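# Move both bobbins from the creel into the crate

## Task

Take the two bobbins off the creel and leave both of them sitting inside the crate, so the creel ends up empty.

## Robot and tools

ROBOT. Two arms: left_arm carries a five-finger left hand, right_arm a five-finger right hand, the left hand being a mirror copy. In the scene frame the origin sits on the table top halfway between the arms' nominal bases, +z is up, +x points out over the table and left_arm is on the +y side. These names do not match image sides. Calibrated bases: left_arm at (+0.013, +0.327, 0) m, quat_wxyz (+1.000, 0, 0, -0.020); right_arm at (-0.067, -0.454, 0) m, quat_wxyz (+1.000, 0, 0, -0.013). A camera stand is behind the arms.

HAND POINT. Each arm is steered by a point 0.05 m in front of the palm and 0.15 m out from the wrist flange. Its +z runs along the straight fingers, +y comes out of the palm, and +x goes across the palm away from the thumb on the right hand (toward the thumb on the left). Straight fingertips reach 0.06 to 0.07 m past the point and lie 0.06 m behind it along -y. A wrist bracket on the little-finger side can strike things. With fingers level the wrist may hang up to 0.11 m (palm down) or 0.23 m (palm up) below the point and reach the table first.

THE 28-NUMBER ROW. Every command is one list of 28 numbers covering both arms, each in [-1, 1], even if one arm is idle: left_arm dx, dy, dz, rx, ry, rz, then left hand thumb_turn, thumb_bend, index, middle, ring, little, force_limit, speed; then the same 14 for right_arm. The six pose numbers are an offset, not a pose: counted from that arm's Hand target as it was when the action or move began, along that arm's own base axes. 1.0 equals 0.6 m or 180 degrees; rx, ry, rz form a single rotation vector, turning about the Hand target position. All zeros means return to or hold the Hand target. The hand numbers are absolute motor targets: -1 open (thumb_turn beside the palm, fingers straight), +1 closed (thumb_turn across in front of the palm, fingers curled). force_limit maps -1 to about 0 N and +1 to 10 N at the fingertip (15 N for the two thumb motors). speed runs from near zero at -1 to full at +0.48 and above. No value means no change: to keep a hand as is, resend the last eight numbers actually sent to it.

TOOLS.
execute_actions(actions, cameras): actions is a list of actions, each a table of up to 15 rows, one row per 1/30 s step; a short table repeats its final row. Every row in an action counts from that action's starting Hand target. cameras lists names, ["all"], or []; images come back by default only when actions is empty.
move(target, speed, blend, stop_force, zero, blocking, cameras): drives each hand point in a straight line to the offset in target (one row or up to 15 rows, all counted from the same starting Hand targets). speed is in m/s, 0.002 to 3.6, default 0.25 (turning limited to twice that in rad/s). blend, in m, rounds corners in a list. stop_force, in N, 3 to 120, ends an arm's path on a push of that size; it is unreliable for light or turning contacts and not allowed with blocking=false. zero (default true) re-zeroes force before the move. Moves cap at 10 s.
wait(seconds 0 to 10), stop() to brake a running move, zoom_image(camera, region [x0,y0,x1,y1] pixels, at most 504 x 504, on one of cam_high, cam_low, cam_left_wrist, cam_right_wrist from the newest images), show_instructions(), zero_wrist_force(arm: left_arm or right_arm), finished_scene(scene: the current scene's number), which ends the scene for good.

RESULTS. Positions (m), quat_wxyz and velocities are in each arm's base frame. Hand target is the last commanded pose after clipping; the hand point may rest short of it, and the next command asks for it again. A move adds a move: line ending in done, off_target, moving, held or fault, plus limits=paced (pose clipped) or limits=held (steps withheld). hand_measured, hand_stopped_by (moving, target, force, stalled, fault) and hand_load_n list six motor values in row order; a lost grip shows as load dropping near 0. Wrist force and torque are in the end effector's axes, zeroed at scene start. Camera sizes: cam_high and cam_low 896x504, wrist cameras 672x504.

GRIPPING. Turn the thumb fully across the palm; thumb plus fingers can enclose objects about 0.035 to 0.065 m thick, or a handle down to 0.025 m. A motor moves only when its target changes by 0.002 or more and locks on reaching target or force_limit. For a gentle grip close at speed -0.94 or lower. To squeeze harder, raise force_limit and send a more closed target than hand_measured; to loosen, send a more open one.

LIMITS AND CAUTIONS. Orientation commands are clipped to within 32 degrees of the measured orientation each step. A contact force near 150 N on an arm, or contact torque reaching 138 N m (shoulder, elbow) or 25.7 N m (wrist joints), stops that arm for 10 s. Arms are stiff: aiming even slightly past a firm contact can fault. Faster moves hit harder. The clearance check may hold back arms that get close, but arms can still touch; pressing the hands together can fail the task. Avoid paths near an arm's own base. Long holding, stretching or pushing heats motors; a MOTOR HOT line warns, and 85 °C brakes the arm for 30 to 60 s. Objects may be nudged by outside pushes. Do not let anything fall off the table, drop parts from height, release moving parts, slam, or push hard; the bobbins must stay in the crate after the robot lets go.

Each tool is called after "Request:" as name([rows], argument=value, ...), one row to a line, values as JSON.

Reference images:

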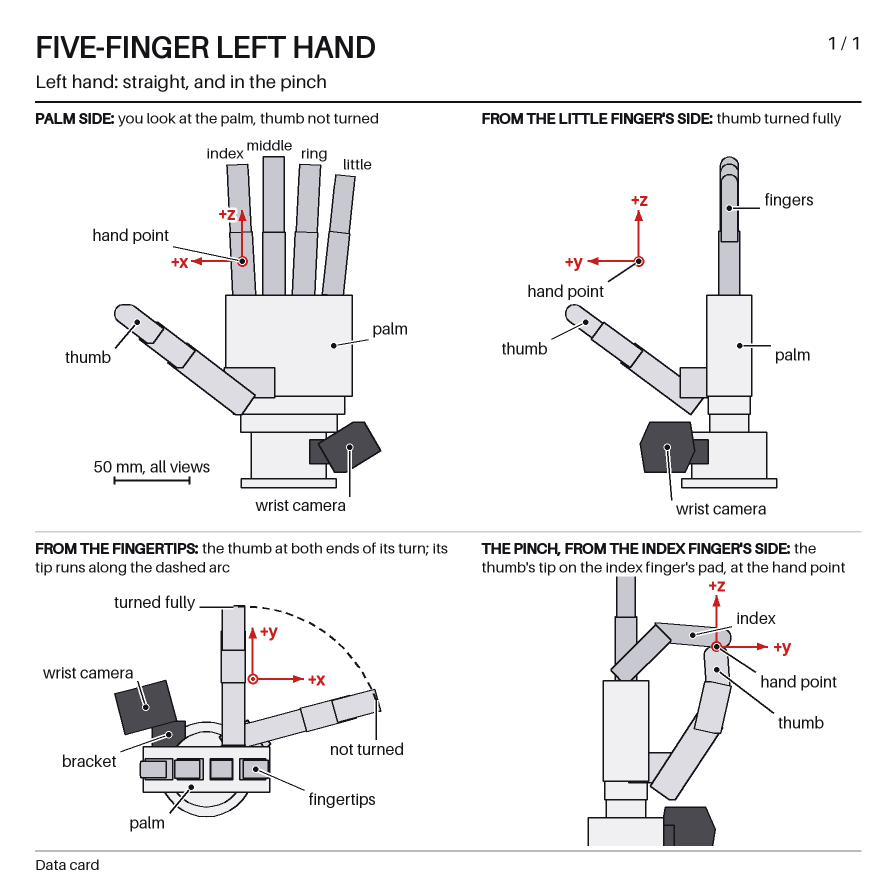

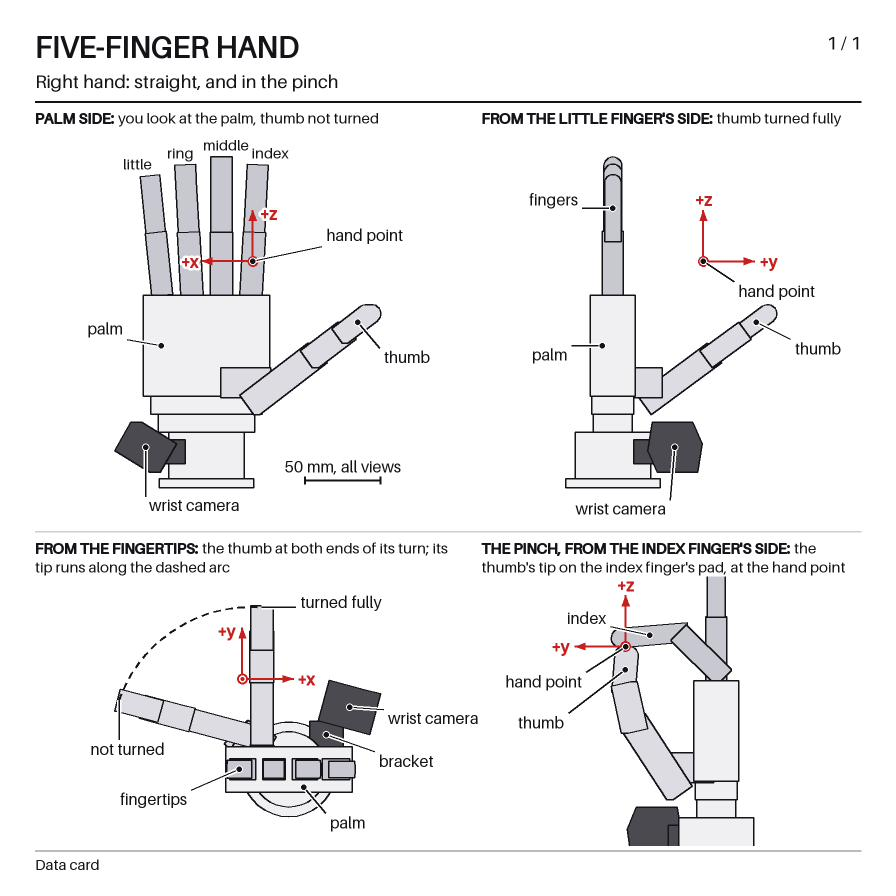

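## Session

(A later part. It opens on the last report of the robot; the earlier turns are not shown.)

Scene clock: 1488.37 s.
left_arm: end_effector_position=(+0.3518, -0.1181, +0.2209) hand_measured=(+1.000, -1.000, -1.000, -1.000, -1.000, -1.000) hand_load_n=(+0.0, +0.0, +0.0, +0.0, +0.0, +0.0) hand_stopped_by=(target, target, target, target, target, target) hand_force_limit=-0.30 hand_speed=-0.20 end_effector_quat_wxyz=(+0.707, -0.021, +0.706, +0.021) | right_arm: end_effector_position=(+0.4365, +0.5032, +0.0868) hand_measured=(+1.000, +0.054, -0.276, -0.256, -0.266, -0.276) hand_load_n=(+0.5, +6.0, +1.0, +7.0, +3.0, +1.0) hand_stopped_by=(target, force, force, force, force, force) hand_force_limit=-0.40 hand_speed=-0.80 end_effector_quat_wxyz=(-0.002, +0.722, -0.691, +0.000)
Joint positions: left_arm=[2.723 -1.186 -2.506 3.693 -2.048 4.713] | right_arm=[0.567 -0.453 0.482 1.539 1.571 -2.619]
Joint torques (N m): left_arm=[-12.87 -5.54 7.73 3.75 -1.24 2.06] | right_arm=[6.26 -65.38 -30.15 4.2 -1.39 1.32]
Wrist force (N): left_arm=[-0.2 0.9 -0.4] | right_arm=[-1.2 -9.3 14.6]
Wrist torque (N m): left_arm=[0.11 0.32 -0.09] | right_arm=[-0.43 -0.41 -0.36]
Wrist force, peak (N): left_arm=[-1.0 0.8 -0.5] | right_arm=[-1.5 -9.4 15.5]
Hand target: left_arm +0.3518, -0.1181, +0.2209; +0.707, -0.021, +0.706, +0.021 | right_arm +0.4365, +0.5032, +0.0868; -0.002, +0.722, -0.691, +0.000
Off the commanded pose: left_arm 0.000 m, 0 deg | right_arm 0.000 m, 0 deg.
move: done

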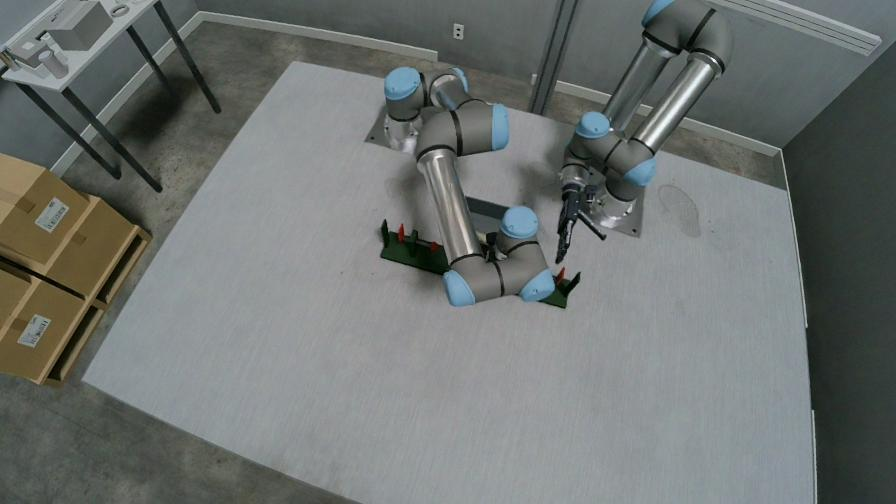

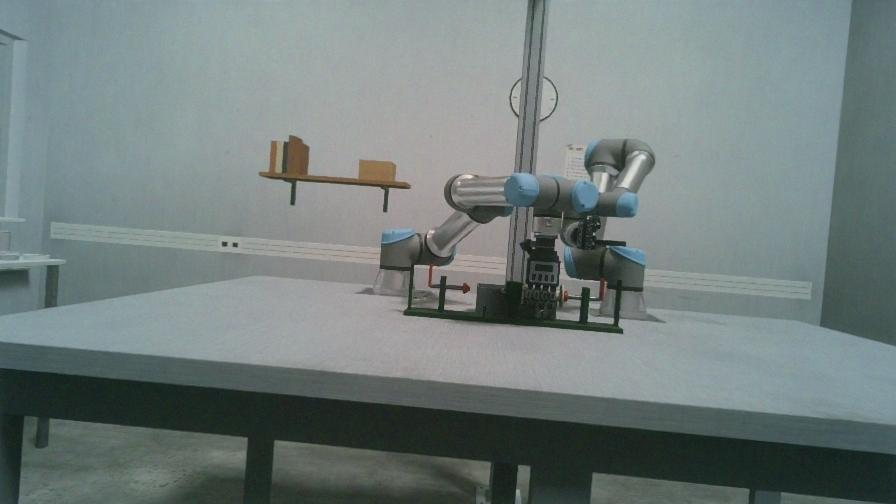

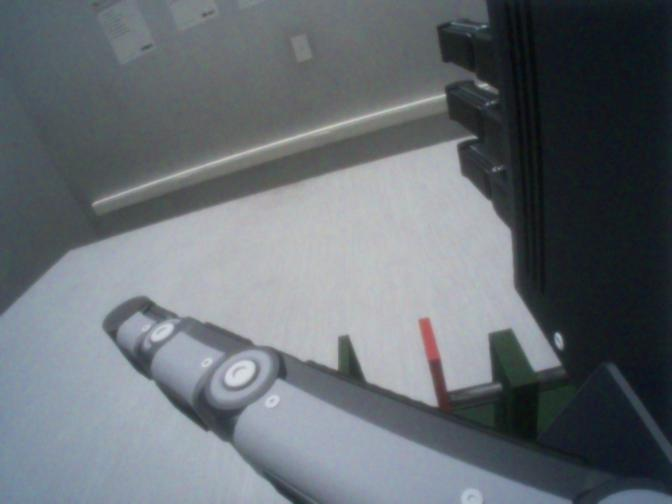

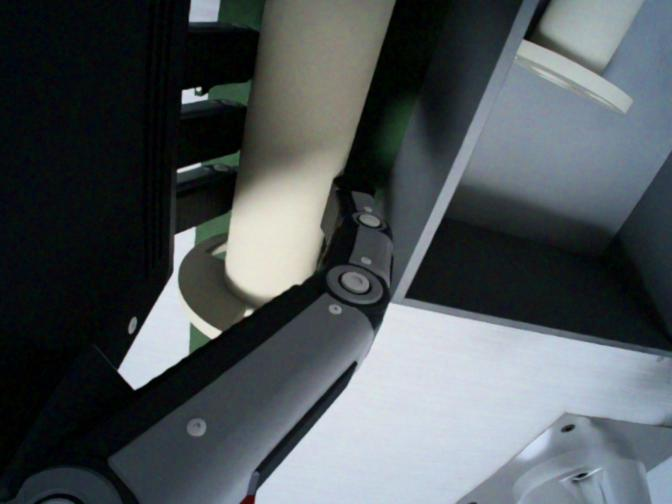

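Request:
move([
  [0,0.025,0,0,0,0, 1,-1,-1,-1,-1,-1,-0.3,-0.2, 0,0,0,0,0,0,1,0.8,0.6,0.6,0.6,0.6,-0.4,-0.8],
  [0,0.025,-0.1,0,0,0, 1,-1,-1,-1,-1,-1,-0.3,-0.2, 0,0,0,0,0,0,1,0.8,0.6,0.6,0.6,0.6,-0.4,-0.8],
], cameras=["cam_high","cam_low","cam_left_wrist"], speed=0.08)

Request:
zoom_image(camera="cam_low", region=[560, 210, 630, 310])

Request:
zoom_image(camera="cam_left_wrist", region=[250, 50, 550, 400])

Scene clock: 1520.00 s.
left_arm: end_effector_position=(+0.3518, -0.1031, +0.1609) hand_measured=(+1.000, -1.000, -1.000, -1.000, -1.000, -1.000) hand_load_n=(+0.0, +0.0, +0.0, +0.0, +0.0, +0.0) hand_stopped_by=(target, target, target, target, target, target) hand_force_limit=-0.30 hand_speed=-0.20 end_effector_quat_wxyz=(+0.707, -0.021, +0.706, +0.021) | right_arm: end_effector_position=(+0.4365, +0.5032, +0.0868) hand_measured=(+1.000, +0.054, -0.276, -0.256, -0.266, -0.276) hand_load_n=(+0.5, +6.0, +1.0, +7.0, +3.5, +1.5) hand_stopped_by=(target, force, force, force, force, force) hand_force_limit=-0.40 hand_speed=-0.80 end_effector_quat_wxyz=(-0.002, +0.722, -0.691, +0.000)
Joint positions: left_arm=[2.806 -1.293 -2.644 3.938 -1.965 4.713] | right_arm=[0.567 -0.453 0.482 1.539 1.571 -2.619]
Joint torques (N m): left_arm=[-11.2 -1.86 4.13 3.76 -1.16 2.11] | right_arm=[4.83 -63.36 -18.18 4.21 -0.89 0.43]
Wrist force (N): left_arm=[-0.1 0.6 -0.5] | right_arm=[-1.3 -9.4 15.2]
Wrist torque (N m): left_arm=[0.05 0.22 -0.06] | right_arm=[-0.48 -0.40 -0.37]
Wrist force, peak (N): left_arm=[-0.3 1.2 -0.6] | right_arm=[-1.1 -9.5 15.2]
Hand target: left_arm +0.3518, -0.1031, +0.1609; +0.707, -0.021, +0.706, +0.021 | right_arm +0.4365, +0.5032, +0.0868; -0.002, +0.722, -0.691, +0.000
Off the commanded pose: left_arm 0.000 m, 0 deg | right_arm 0.000 m, 0 deg.
move: done
Images, in order (width x height): cam_high 896x504, cam_low 896x504, cam_left_wrist 672x504.

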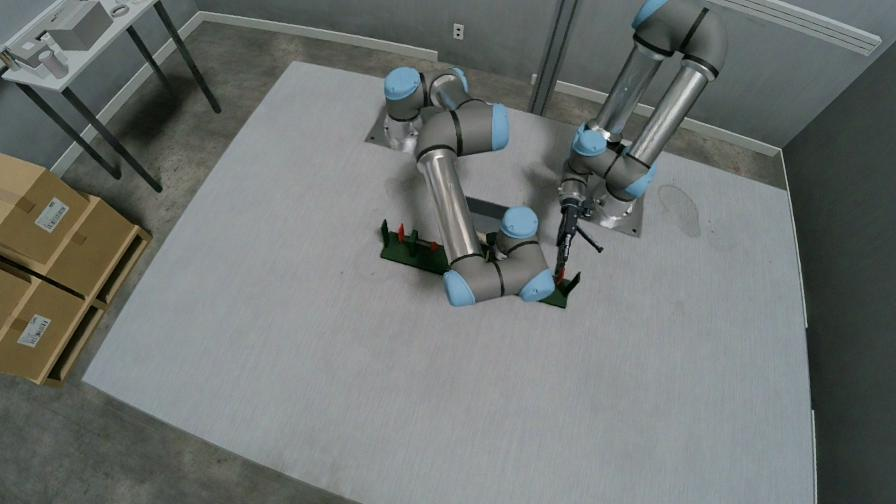

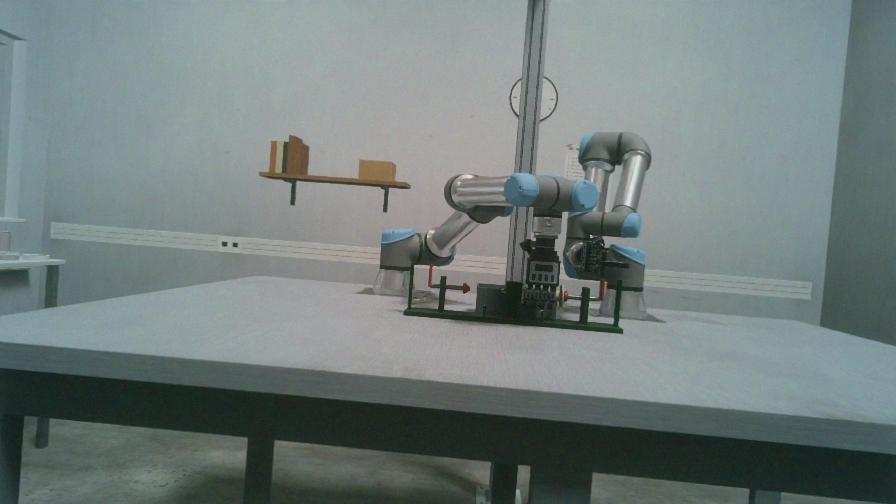

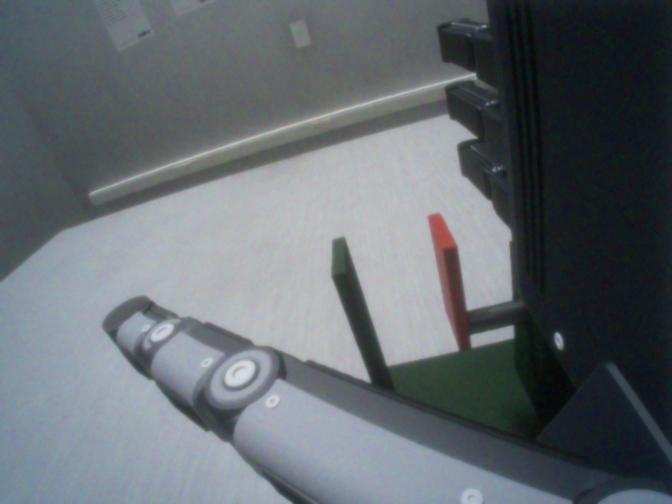

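Scaled by 5.040 from the camera's 896x504 image, which has a finer 1280x720 frame.

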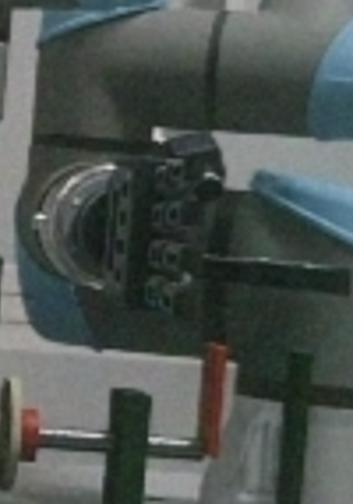

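Scaled by 1.440 from the camera's 672x504 image, which has a finer 960x720 frame.

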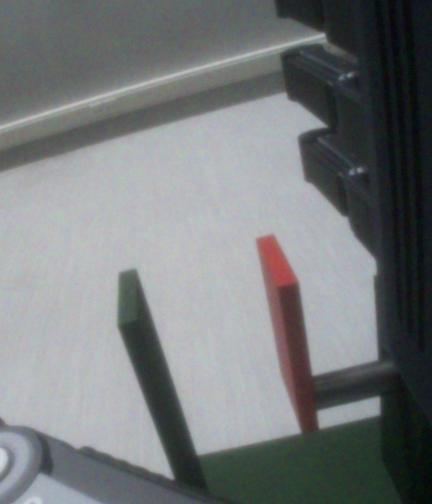

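Request:
move(target=[0,0.0108,-0.025,0,0,0, 1,-1,-1,-1,-1,-1,-0.3,-0.2, 0,0,0,0,0,0,1,0.8,0.6,0.6,0.6,0.6,-0.4,-0.8], cameras=["cam_high","cam_low","cam_left_wrist"], speed=0.08)

Request:
zoom_image(camera="cam_low", region=[565, 230, 625, 310])

Request:
zoom_image(camera="cam_high", region=[530, 220, 600, 310])

Request:
zoom_image(camera="cam_left_wrist", region=[300, 50, 550, 350])

Scene clock: 1536.77 s.
left_arm: end_effector_position=(+0.3518, -0.0967, +0.1459) hand_measured=(+1.000, -1.000, -1.000, -1.000, -1.000, -1.000) hand_load_n=(+0.5, +0.0, +0.0, +0.0, +0.0, +0.0) hand_stopped_by=(target, target, target, target, target, target) hand_force_limit=-0.30 hand_speed=-0.20 end_effector_quat_wxyz=(+0.707, -0.021, +0.706, +0.021) | right_arm: end_effector_position=(+0.4365, +0.5032, +0.0868) hand_measured=(+1.000, +0.054, -0.276, -0.256, -0.266, -0.276) hand_load_n=(+0.5, +6.5, +1.0, +7.0, +3.0, +1.0) hand_stopped_by=(target, force, force, force, force, force) hand_force_limit=-0.40 hand_speed=-0.80 end_effector_quat_wxyz=(-0.002, +0.722, -0.691, +0.000)
Joint positions: left_arm=[2.846 -1.324 -2.682 4.007 -1.925 4.713] | right_arm=[0.567 -0.453 0.482 1.539 1.571 -2.619]
Joint torques (N m): left_arm=[8.23 -2.46 2.53 3.86 1 1.91] | right_arm=[3.48 -62.74 -14.19 4.06 -0.85 -0.38]
Wrist force (N): left_arm=[0.0 0.8 -0.4] | right_arm=[-1.3 -9.3 14.9]
Wrist torque (N m): left_arm=[0.11 0.22 -0.09] | right_arm=[-0.44 -0.39 -0.37]
Wrist force, peak (N): left_arm=[-0.4 0.8 -0.9] | right_arm=[-1.2 -9.4 15.2]
Hand target: left_arm +0.3518, -0.0967, +0.1459; +0.707, -0.021, +0.706, +0.021 | right_arm +0.4365, +0.5032, +0.0868; -0.002, +0.722, -0.691, +0.000
Off the commanded pose: left_arm 0.000 m, 0 deg | right_arm 0.000 m, 0 deg.
move: done
Images, in order (width x height): cam_high 896x504, cam_low 896x504, cam_left_wrist 672x504.

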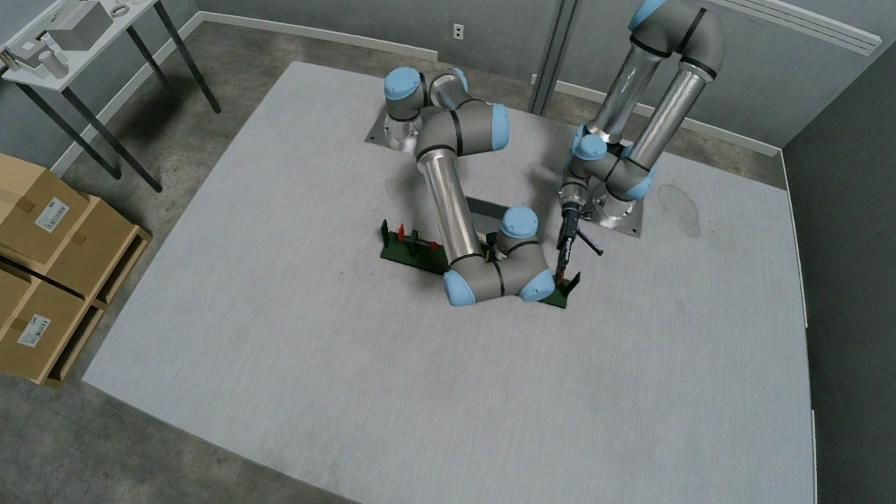

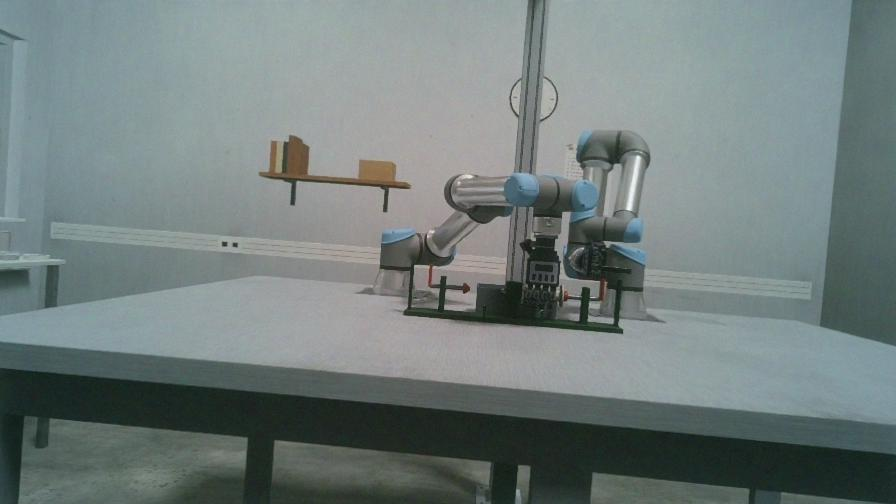

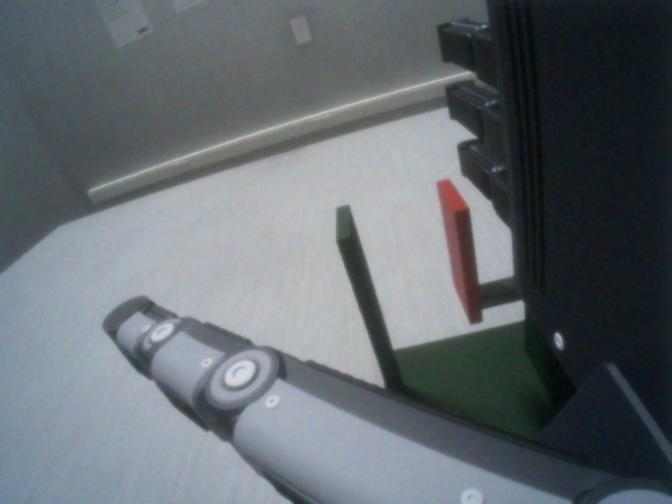

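Scaled by 6.300 from the camera's 896x504 image, which has a finer 1280x720 frame.

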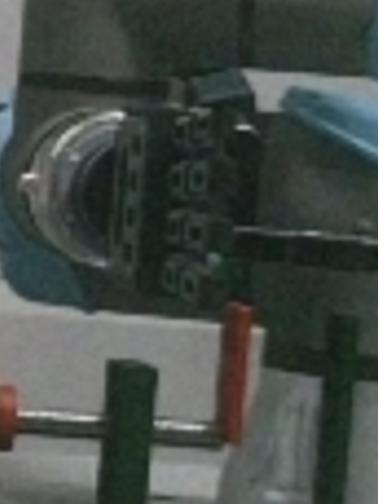

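Scaled by 5.600 from the camera's 896x504 image, which has a finer 1280x720 frame.

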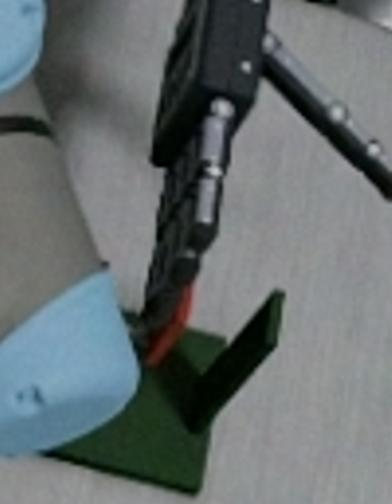

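Scaled by 1.680 from the camera's 672x504 image, which has a finer 960x720 frame.

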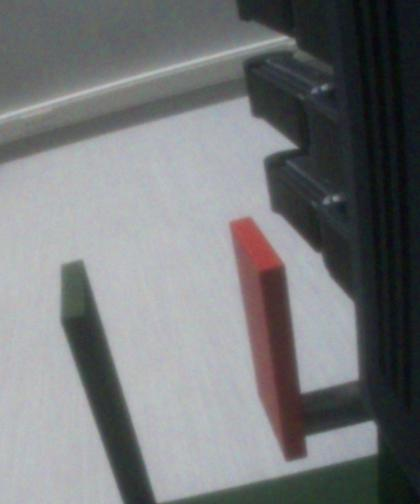

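Request:
move(target=[0,0,-0.0757,0,0,0, 1,-1,-1,-1,-1,-1,-0.3,-0.2, 0,0,0,0,0,0,1,0.8,0.6,0.6,0.6,0.6,-0.4,-0.8], cameras=["cam_high","cam_low","cam_left_wrist"], speed=0.02, stop_force=4)

Request:
zoom_image(camera="cam_low", region=[565, 230, 625, 310])

Request:
zoom_image(camera="cam_left_wrist", region=[300, 50, 550, 350])

Scene clock: 1555.53 s.
left_arm: end_effector_position=(+0.3518, -0.0967, +0.1005) hand_measured=(+1.000, -1.000, -1.000, -1.000, -1.000, -1.000) hand_load_n=(+0.5, +0.0, +0.0, +0.0, +0.0, +0.0) hand_stopped_by=(target, target, target, target, target, target) hand_force_limit=-0.30 hand_speed=-0.20 end_effector_quat_wxyz=(+0.707, -0.021, +0.706, +0.021) | right_arm: end_effector_position=(+0.4365, +0.5032, +0.0868) hand_measured=(+1.000, +0.054, -0.276, -0.256, -0.266, -0.276) hand_load_n=(+1.0, +6.5, +1.0, +7.0, +3.0, +1.0) hand_stopped_by=(target, force, force, force, force, force) hand_force_limit=-0.40 hand_speed=-0.80 end_effector_quat_wxyz=(-0.002, +0.722, -0.691, +0.000)
Joint positions: left_arm=[2.846 -1.541 -2.742 4.284 -1.925 4.713] | right_arm=[0.567 -0.453 0.482 1.539 1.571 -2.619]
Joint torques (N m): left_arm=[-10.54 -0.18 -0.89 3.99 -1.11 2.18] | right_arm=[2.54 -62 -14.11 4.05 -0.69 -1.03]
Wrist force (N): left_arm=[-0.3 1.1 -0.3] | right_arm=[-1.6 -9.1 14.5]
Wrist torque (N m): left_arm=[0.13 0.28 -0.11] | right_arm=[-0.42 -0.37 -0.38]
Wrist force, peak (N): left_arm=[-0.3 1.1 -0.6] | right_arm=[-1.5 -9.4 15.2]
Hand target: left_arm +0.3518, -0.0967, +0.1005; +0.707, -0.021, +0.706, +0.021 | right_arm +0.4365, +0.5032, +0.0868; -0.002, +0.722, -0.691, +0.000
Off the commanded pose: left_arm 0.000 m, 0 deg | right_arm 0.000 m, 0 deg.
move: done
Images, in order (width x height): cam_high 896x504, cam_low 896x504, cam_left_wrist 672x504.

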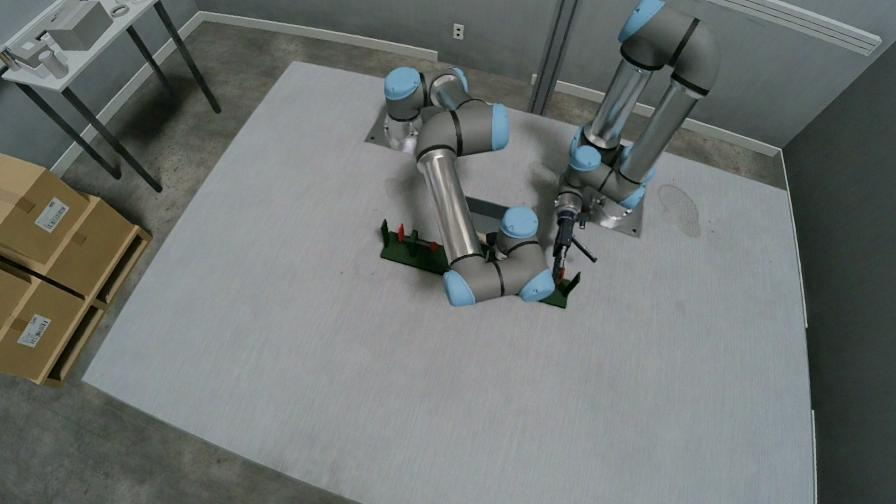

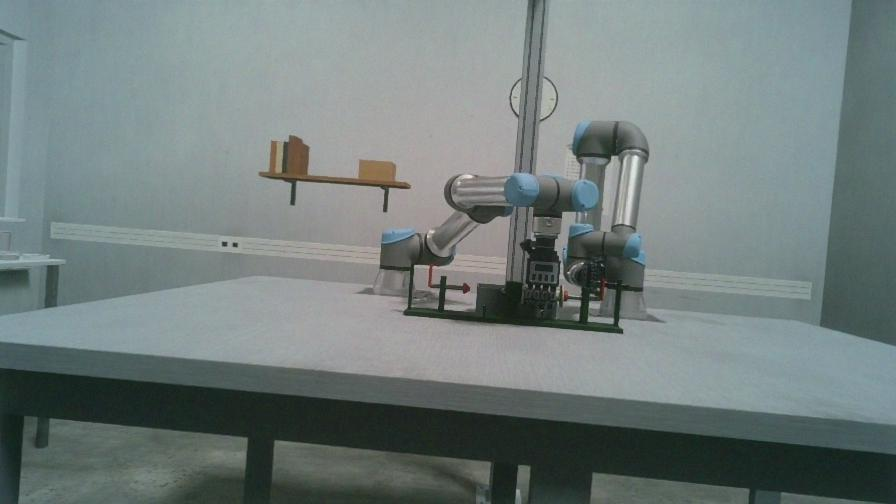

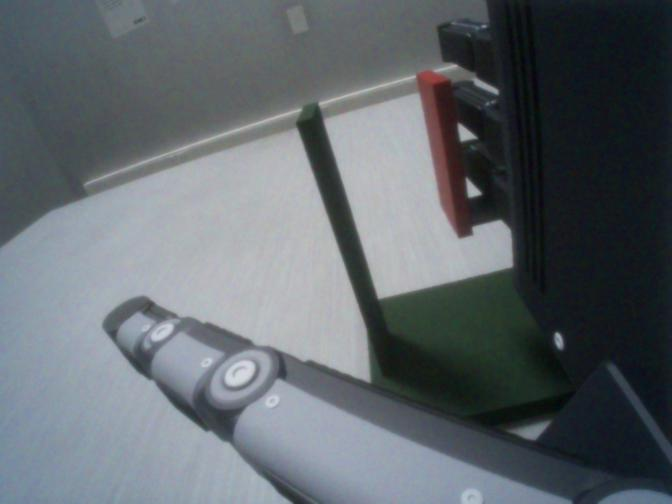

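Scaled by 6.300 from the camera's 896x504 image, which has a finer 1280x720 frame.

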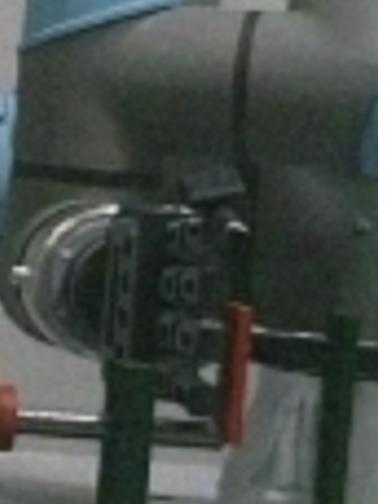

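Scaled by 1.680 from the camera's 672x504 image, which has a finer 960x720 frame.

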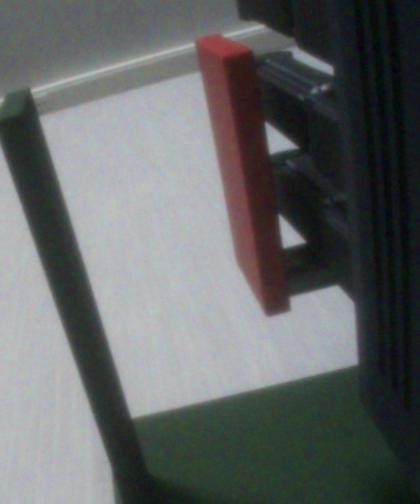

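Request:
move(target=[-0.004,0.068,0,0,0,0, 1,-1,-1,-1,-1,-1,-0.3,-0.2, 0,0,0,0,0,0,1,0.8,0.6,0.6,0.6,0.6,-0.4,-0.8], cameras=["cam_high","cam_low","cam_left_wrist"], speed=0.02, stop_force=26)

Request:
zoom_image(camera="cam_low", region=[500, 240, 630, 330])

Scene clock: 1565.10 s.
left_arm: end_effector_position=(+0.3503, -0.0732, +0.1004) hand_measured=(+1.000, -1.000, -1.000, -1.000, -1.000, -1.000) hand_load_n=(+0.0, +0.0, +1.0, +1.0, +0.0, +0.0) hand_stopped_by=(target, target, target, target, target, target) hand_force_limit=-0.30 hand_speed=-0.20 end_effector_quat_wxyz=(+0.707, -0.021, +0.706, +0.021) | right_arm: end_effector_position=(+0.4365, +0.5032, +0.0868) hand_measured=(+1.000, +0.054, -0.276, -0.256, -0.266, -0.276) hand_load_n=(+0.5, +6.5, +0.0, +6.0, +3.0, +1.5) hand_stopped_by=(target, force, force, force, force, force) hand_force_limit=-0.40 hand_speed=-0.80 end_effector_quat_wxyz=(-0.002, +0.722, -0.691, +0.000)
Joint positions: left_arm=[3.01 -1.464 -2.806 4.271 -1.762 4.713] | right_arm=[0.567 -0.453 0.482 1.539 1.571 -2.619]
Joint torques (N m): left_arm=[-6.66 -1.79 19.16 4.17 -4.72 -0.47] | right_arm=[1.3 -61.54 -14 4.56 -0.64 -1.24]
Wrist force (N): left_arm=[2.6 -13.9 2.8] | right_arm=[-4.1 -8.1 9.9]
Wrist torque (N m): left_arm=[0.16 0.47 0.30] | right_arm=[-0.36 -0.36 -0.49]
Wrist force, peak (N): left_arm=[2.5 -14.1 3.3] | right_arm=[-1.1 -9.8 15.0]
Hand target: left_arm +0.3503, -0.0732, +0.1004; +0.707, -0.021, +0.706, +0.021 (not the last commanded pose) | right_arm +0.4365, +0.5032, +0.0868; -0.002, +0.722, -0.691, +0.000
Off the commanded pose: left_arm 0.017 m, 0 deg | right_arm 0.000 m, 0 deg.
move: held (left_arm; a check stopped the path); limits=held
pose unreachable (left arm): on one or more control steps of this call, first in action 0 (counted from 0), this arm could not follow its commanded pose, so it was not sent that pose on those steps. It may still have moved: this result reports where it is.
cause: moving toward the commanded pose would bring two parts of the arm too close to each other (joints 3 (elbow) to 5 (wrist 2) lie between them).
Images, in order (width x height): cam_high 896x504, cam_low 896x504, cam_left_wrist 672x504.

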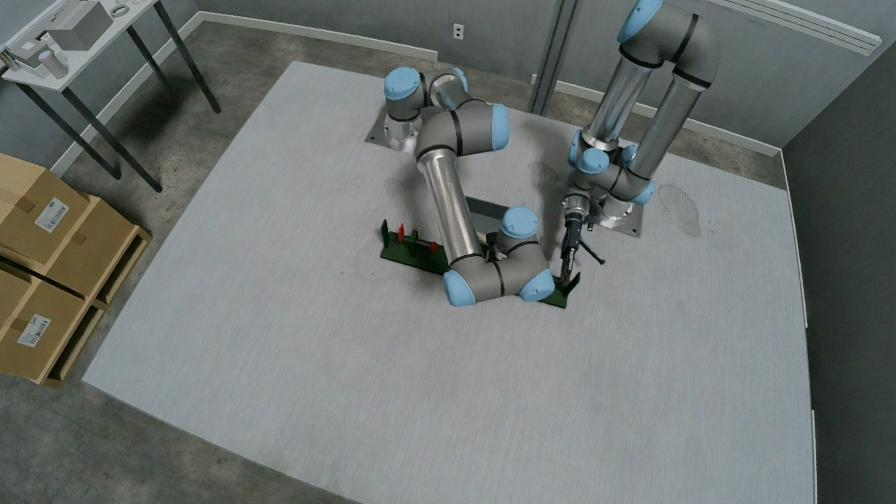

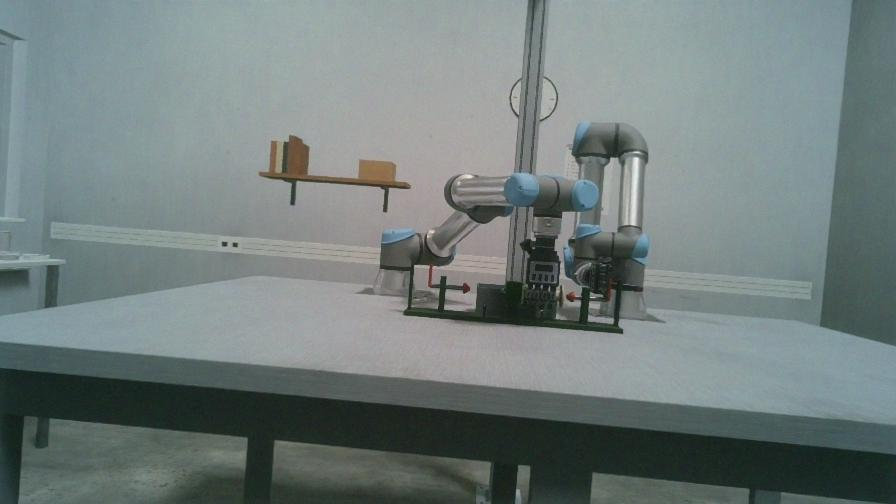

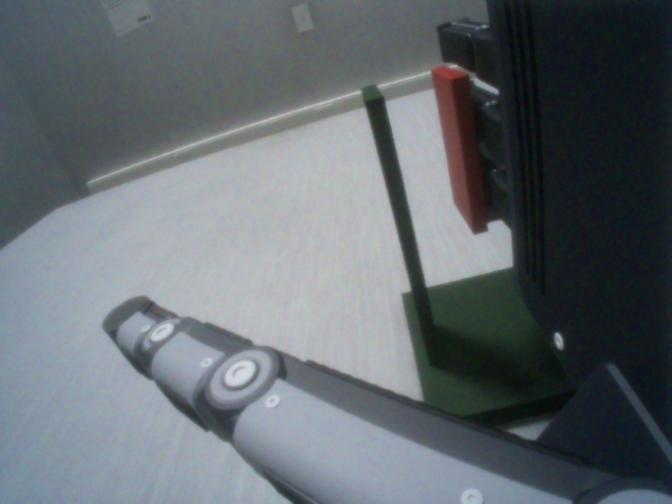

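Scaled by 3.877 from the camera's 896x504 image, which has a finer 1280x720 frame.

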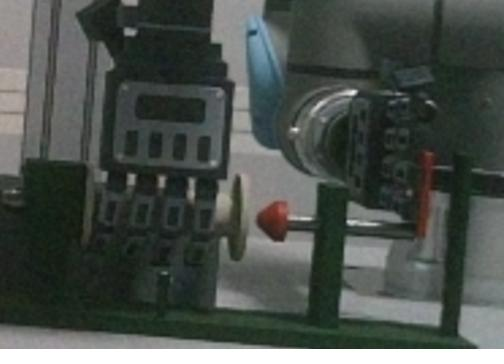

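Request:
move(target=[0.0058,0,0.0387,0,0.1667,0, 1,-1,-1,-1,-1,-1,-0.3,-0.2, 0,0,0,0,0,0,1,0.8,0.6,0.6,0.6,0.6,-0.4,-0.8], cameras=["cam_high","cam_low","cam_left_wrist"], speed=0.05)

Request:
zoom_image(camera="cam_low", region=[500, 240, 630, 330])

Scene clock: 1612.23 s.
left_arm: end_effector_position=(+0.3538, -0.0732, +0.1236) hand_measured=(+1.000, -1.000, -1.000, -1.000, -1.000, -1.000) hand_load_n=(+0.0, +0.0, +1.5, +0.5, +0.0, +0.0) hand_stopped_by=(target, target, target, target, target, target) hand_force_limit=-0.30 hand_speed=-0.20 end_effector_quat_wxyz=(+0.500, -0.015, +0.865, +0.026) | right_arm: end_effector_position=(+0.4365, +0.5032, +0.0868) hand_measured=(+1.000, +0.054, -0.276, -0.256, -0.266, -0.276) hand_load_n=(+0.5, +6.5, +0.5, +6.0, +3.5, +1.5) hand_stopped_by=(target, force, force, force, force, force) hand_force_limit=-0.40 hand_speed=-0.80 end_effector_quat_wxyz=(-0.002, +0.722, -0.691, +0.000)
Joint positions: left_arm=[3.05 -1.309 -2.409 3.191 -1.71 4.667] | right_arm=[0.567 -0.453 0.482 1.539 1.571 -2.619]
Joint torques (N m): left_arm=[13.13 -2.17 24.28 -3.07 -2.37 -1.57] | right_arm=[-2.18 -62.94 -14.25 6.87 -0.26 -1.71]
Wrist force (N): left_arm=[-0.8 -13.8 3.8] | right_arm=[-3.8 -8.1 9.6]
Wrist torque (N m): left_arm=[0.07 -0.12 0.10] | right_arm=[-0.35 -0.43 -0.46]
Wrist force, peak (N): left_arm=[2.6 -14.5 2.6] | right_arm=[-3.9 -8.3 10.3]
Hand target: left_arm +0.3538, -0.0732, +0.1236; +0.500, -0.015, +0.865, +0.026 | right_arm +0.4365, +0.5032, +0.0868; -0.002, +0.722, -0.691, +0.000
Off the commanded pose: left_arm 0.000 m, 0 deg | right_arm 0.000 m, 0 deg.
move: done
Images, in order (width x height): cam_high 896x504, cam_low 896x504, cam_left_wrist 672x504.

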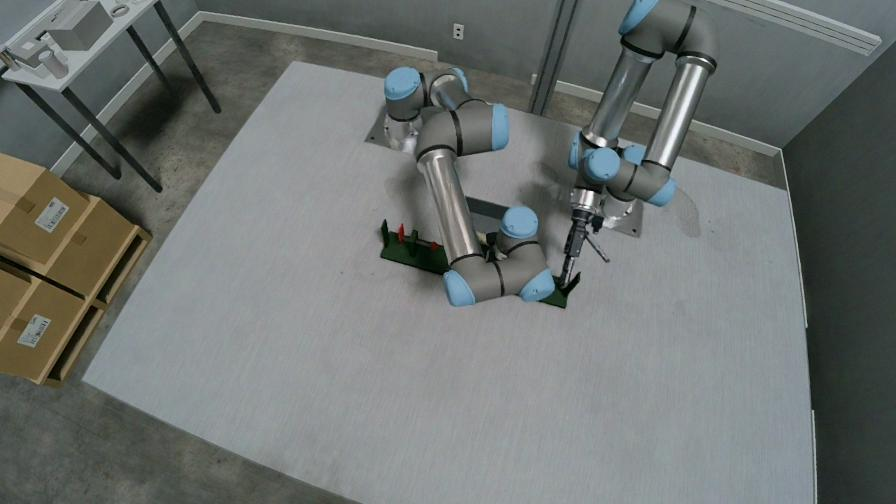

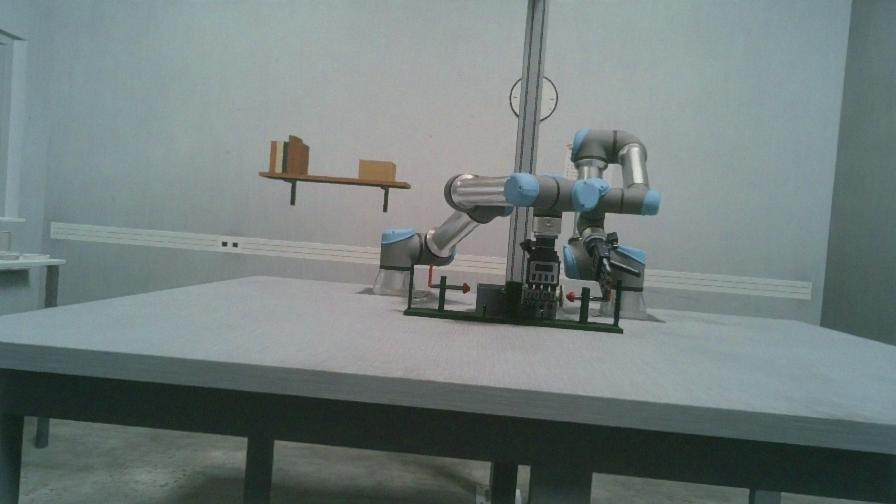

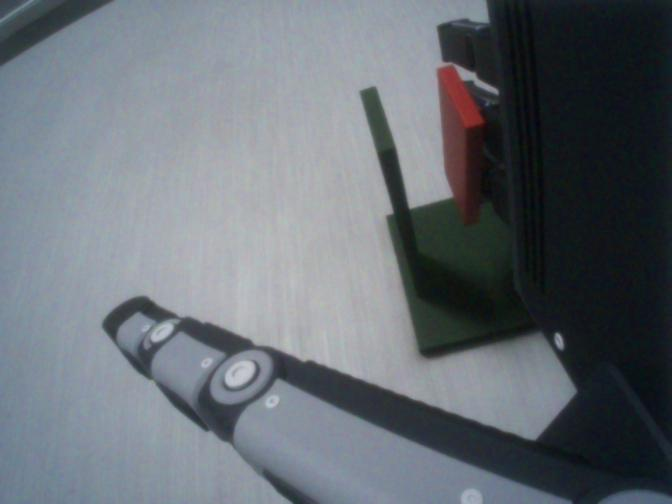

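Scaled by 3.877 from the camera's 896x504 image, which has a finer 1280x720 frame.

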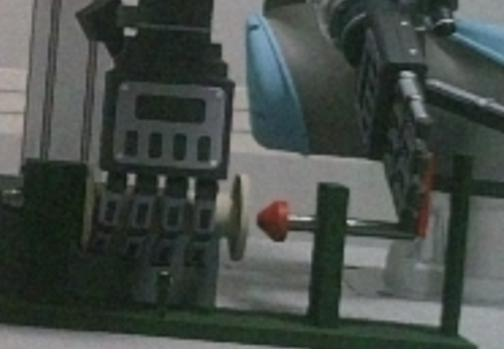

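Request:
move(target=[-0.0012,0.024,0,0,0,0, 1,-1,-1,-1,-1,-1,-0.3,-0.2, 0,0,0,0,0,0,1,0.8,0.6,0.6,0.6,0.6,-0.4,-0.8], cameras=["cam_low","cam_left_wrist"], speed=0.015, stop_force=10)

Request:
zoom_image(camera="cam_low", region=[500, 240, 630, 330])

Scene clock: 1630.77 s.
left_arm: end_effector_position=(+0.3531, -0.0588, +0.1236) hand_measured=(+1.000, -1.000, -1.000, -1.000, -1.000, -1.000) hand_load_n=(+0.0, +0.0, +1.0, +0.5, +0.0, +0.0) hand_stopped_by=(target, target, target, target, target, target) hand_force_limit=-0.30 hand_speed=-0.20 end_effector_quat_wxyz=(+0.500, -0.015, +0.865, +0.026) | right_arm: end_effector_position=(+0.4365, +0.5032, +0.0868) hand_measured=(+1.000, +0.054, -0.276, -0.256, -0.266, -0.276) hand_load_n=(+0.5, +6.5, +0.0, +6.5, +3.0, +1.5) hand_stopped_by=(target, force, force, force, force, force) hand_force_limit=-0.40 hand_speed=-0.80 end_effector_quat_wxyz=(-0.002, +0.722, -0.691, +0.000)
Joint positions: left_arm=[3.138 -1.268 -2.434 3.18 -1.633 4.711] | right_arm=[0.567 -0.453 0.482 1.539 1.571 -2.619]
Joint torques (N m): left_arm=[13.98 15.34 4.71 -2.9 -3.18 2.49] | right_arm=[-3.11 -62.84 -14.59 6.79 -0.08 -1.72]
Wrist force (N): left_arm=[0.3 -18.7 3.4] | right_arm=[-4.0 -8.2 9.8]
Wrist torque (N m): left_arm=[0.01 -0.16 0.09] | right_arm=[-0.38 -0.39 -0.47]
Wrist force, peak (N): left_arm=[0.5 -18.9 3.4] | right_arm=[-3.7 -8.1 10.4]
Hand target: left_arm +0.3531, -0.0588, +0.1236; +0.500, -0.015, +0.865, +0.026 | right_arm +0.4365, +0.5032, +0.0868; -0.002, +0.722, -0.691, +0.000
Off the commanded pose: left_arm 0.000 m, 0 deg | right_arm 0.000 m, 0 deg.
move: done
Images, in order (width x height): cam_low 896x504, cam_left_wrist 672x504.

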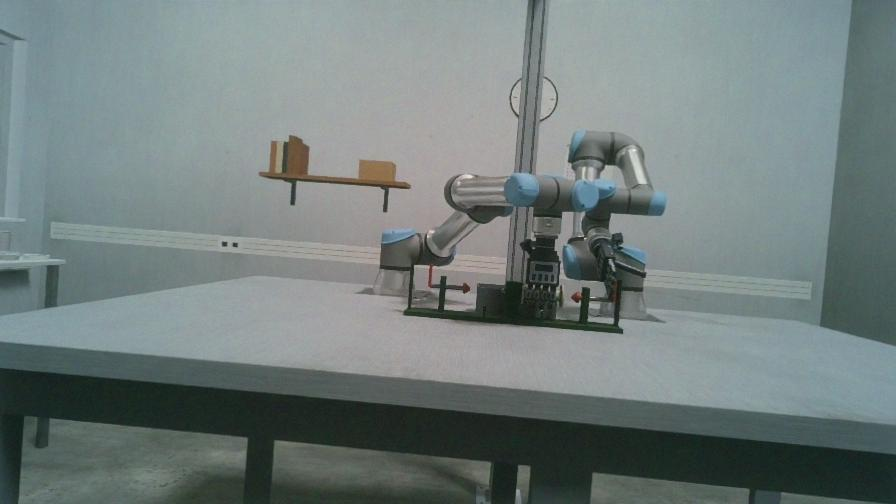

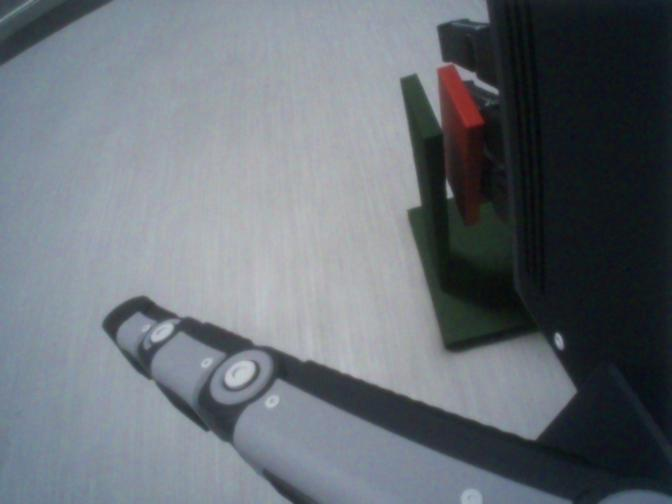

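Scaled by 3.877 from the camera's 896x504 image, which has a finer 1280x720 frame.

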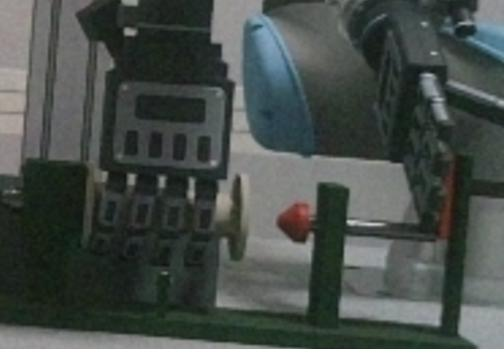

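Request:
move(target=[0,0,0,0,0,0, 1,-1,-1,-1,-1,-1,-0.3,-0.2, -0.0012,0.0267,0,0,0,0,1,0.8,0.6,0.6,0.6,0.6,-0.4,-0.8], cameras=["cam_low","cam_right_wrist"], speed=0.02, stop_force=8)

Request:
zoom_image(camera="cam_low", region=[500, 240, 630, 330])

Scene clock: 1647.10 s.
left_arm: end_effector_position=(+0.3531, -0.0588, +0.1236) hand_measured=(+1.000, -1.000, -1.000, -1.000, -1.000, -1.000) hand_load_n=(+0.0, +0.0, +1.5, +0.5, +0.0, +0.0) hand_stopped_by=(target, target, target, target, target, target) hand_force_limit=-0.30 hand_speed=-0.20 end_effector_quat_wxyz=(+0.500, -0.015, +0.865, +0.026) | right_arm: end_effector_position=(+0.4358, +0.5192, +0.0868) hand_measured=(+1.000, +0.052, -0.276, -0.256, -0.266, -0.276) hand_load_n=(+1.5, +7.5, +0.5, +4.0, +0.0, +0.0) hand_stopped_by=(target, force, force, force, force, force) hand_force_limit=-0.40 hand_speed=-0.80 end_effector_quat_wxyz=(-0.002, +0.722, -0.691, +0.000)
Joint positions: left_arm=[3.138 -1.268 -2.434 3.18 -1.633 4.711] | right_arm=[0.587 -0.391 0.357 1.601 1.571 -2.598]
Joint torques (N m): left_arm=[13.56 15.31 5.85 -2.58 -3.31 2.28] | right_arm=[7.71 -53 -30.66 3.95 1.07 1.9]
Wrist force (N): left_arm=[0.4 -18.7 3.4] | right_arm=[-0.5 -0.8 3.2]
Wrist torque (N m): left_arm=[0.03 -0.14 0.08] | right_arm=[-0.20 0.00 -0.06]
Wrist force, peak (N): left_arm=[0.3 -19.1 3.6] | right_arm=[-3.9 -8.1 10.4]
Hand target: left_arm +0.3531, -0.0588, +0.1236; +0.500, -0.015, +0.865, +0.026 | right_arm +0.4358, +0.5192, +0.0868; -0.002, +0.722, -0.691, +0.000
Off the commanded pose: left_arm 0.000 m, 0 deg | right_arm 0.000 m, 0 deg.
move: done
Images, in order (width x height): cam_low 896x504, cam_right_wrist 672x504.

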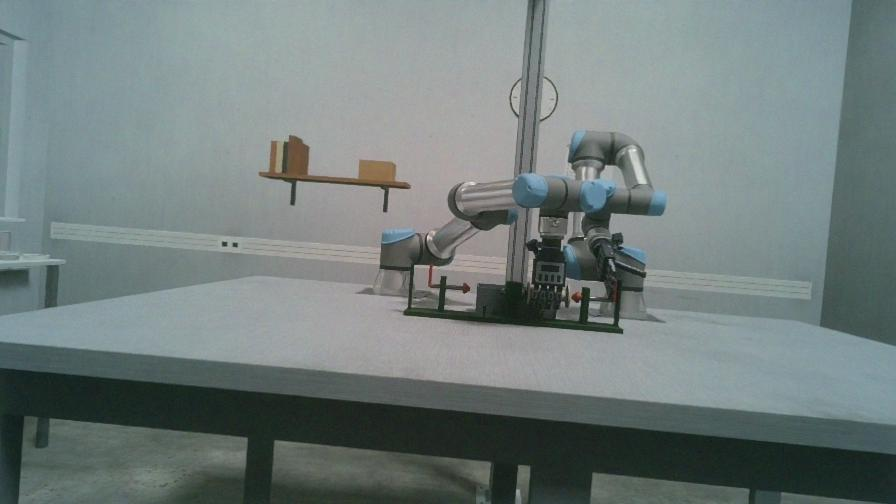

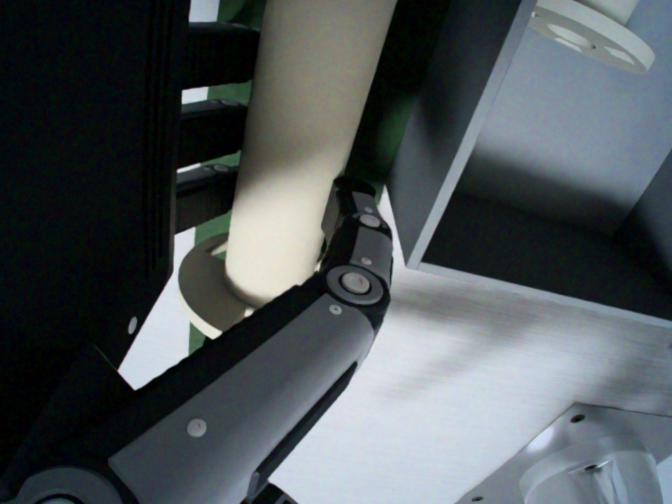

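Scaled by 3.877 from the camera's 896x504 image, which has a finer 1280x720 frame.

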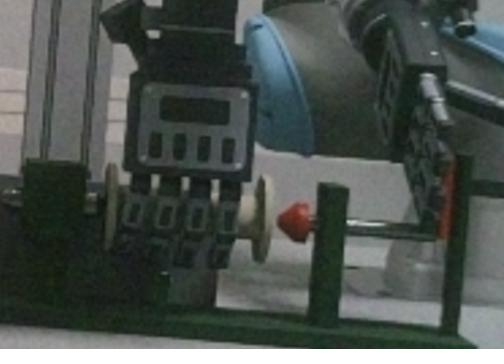

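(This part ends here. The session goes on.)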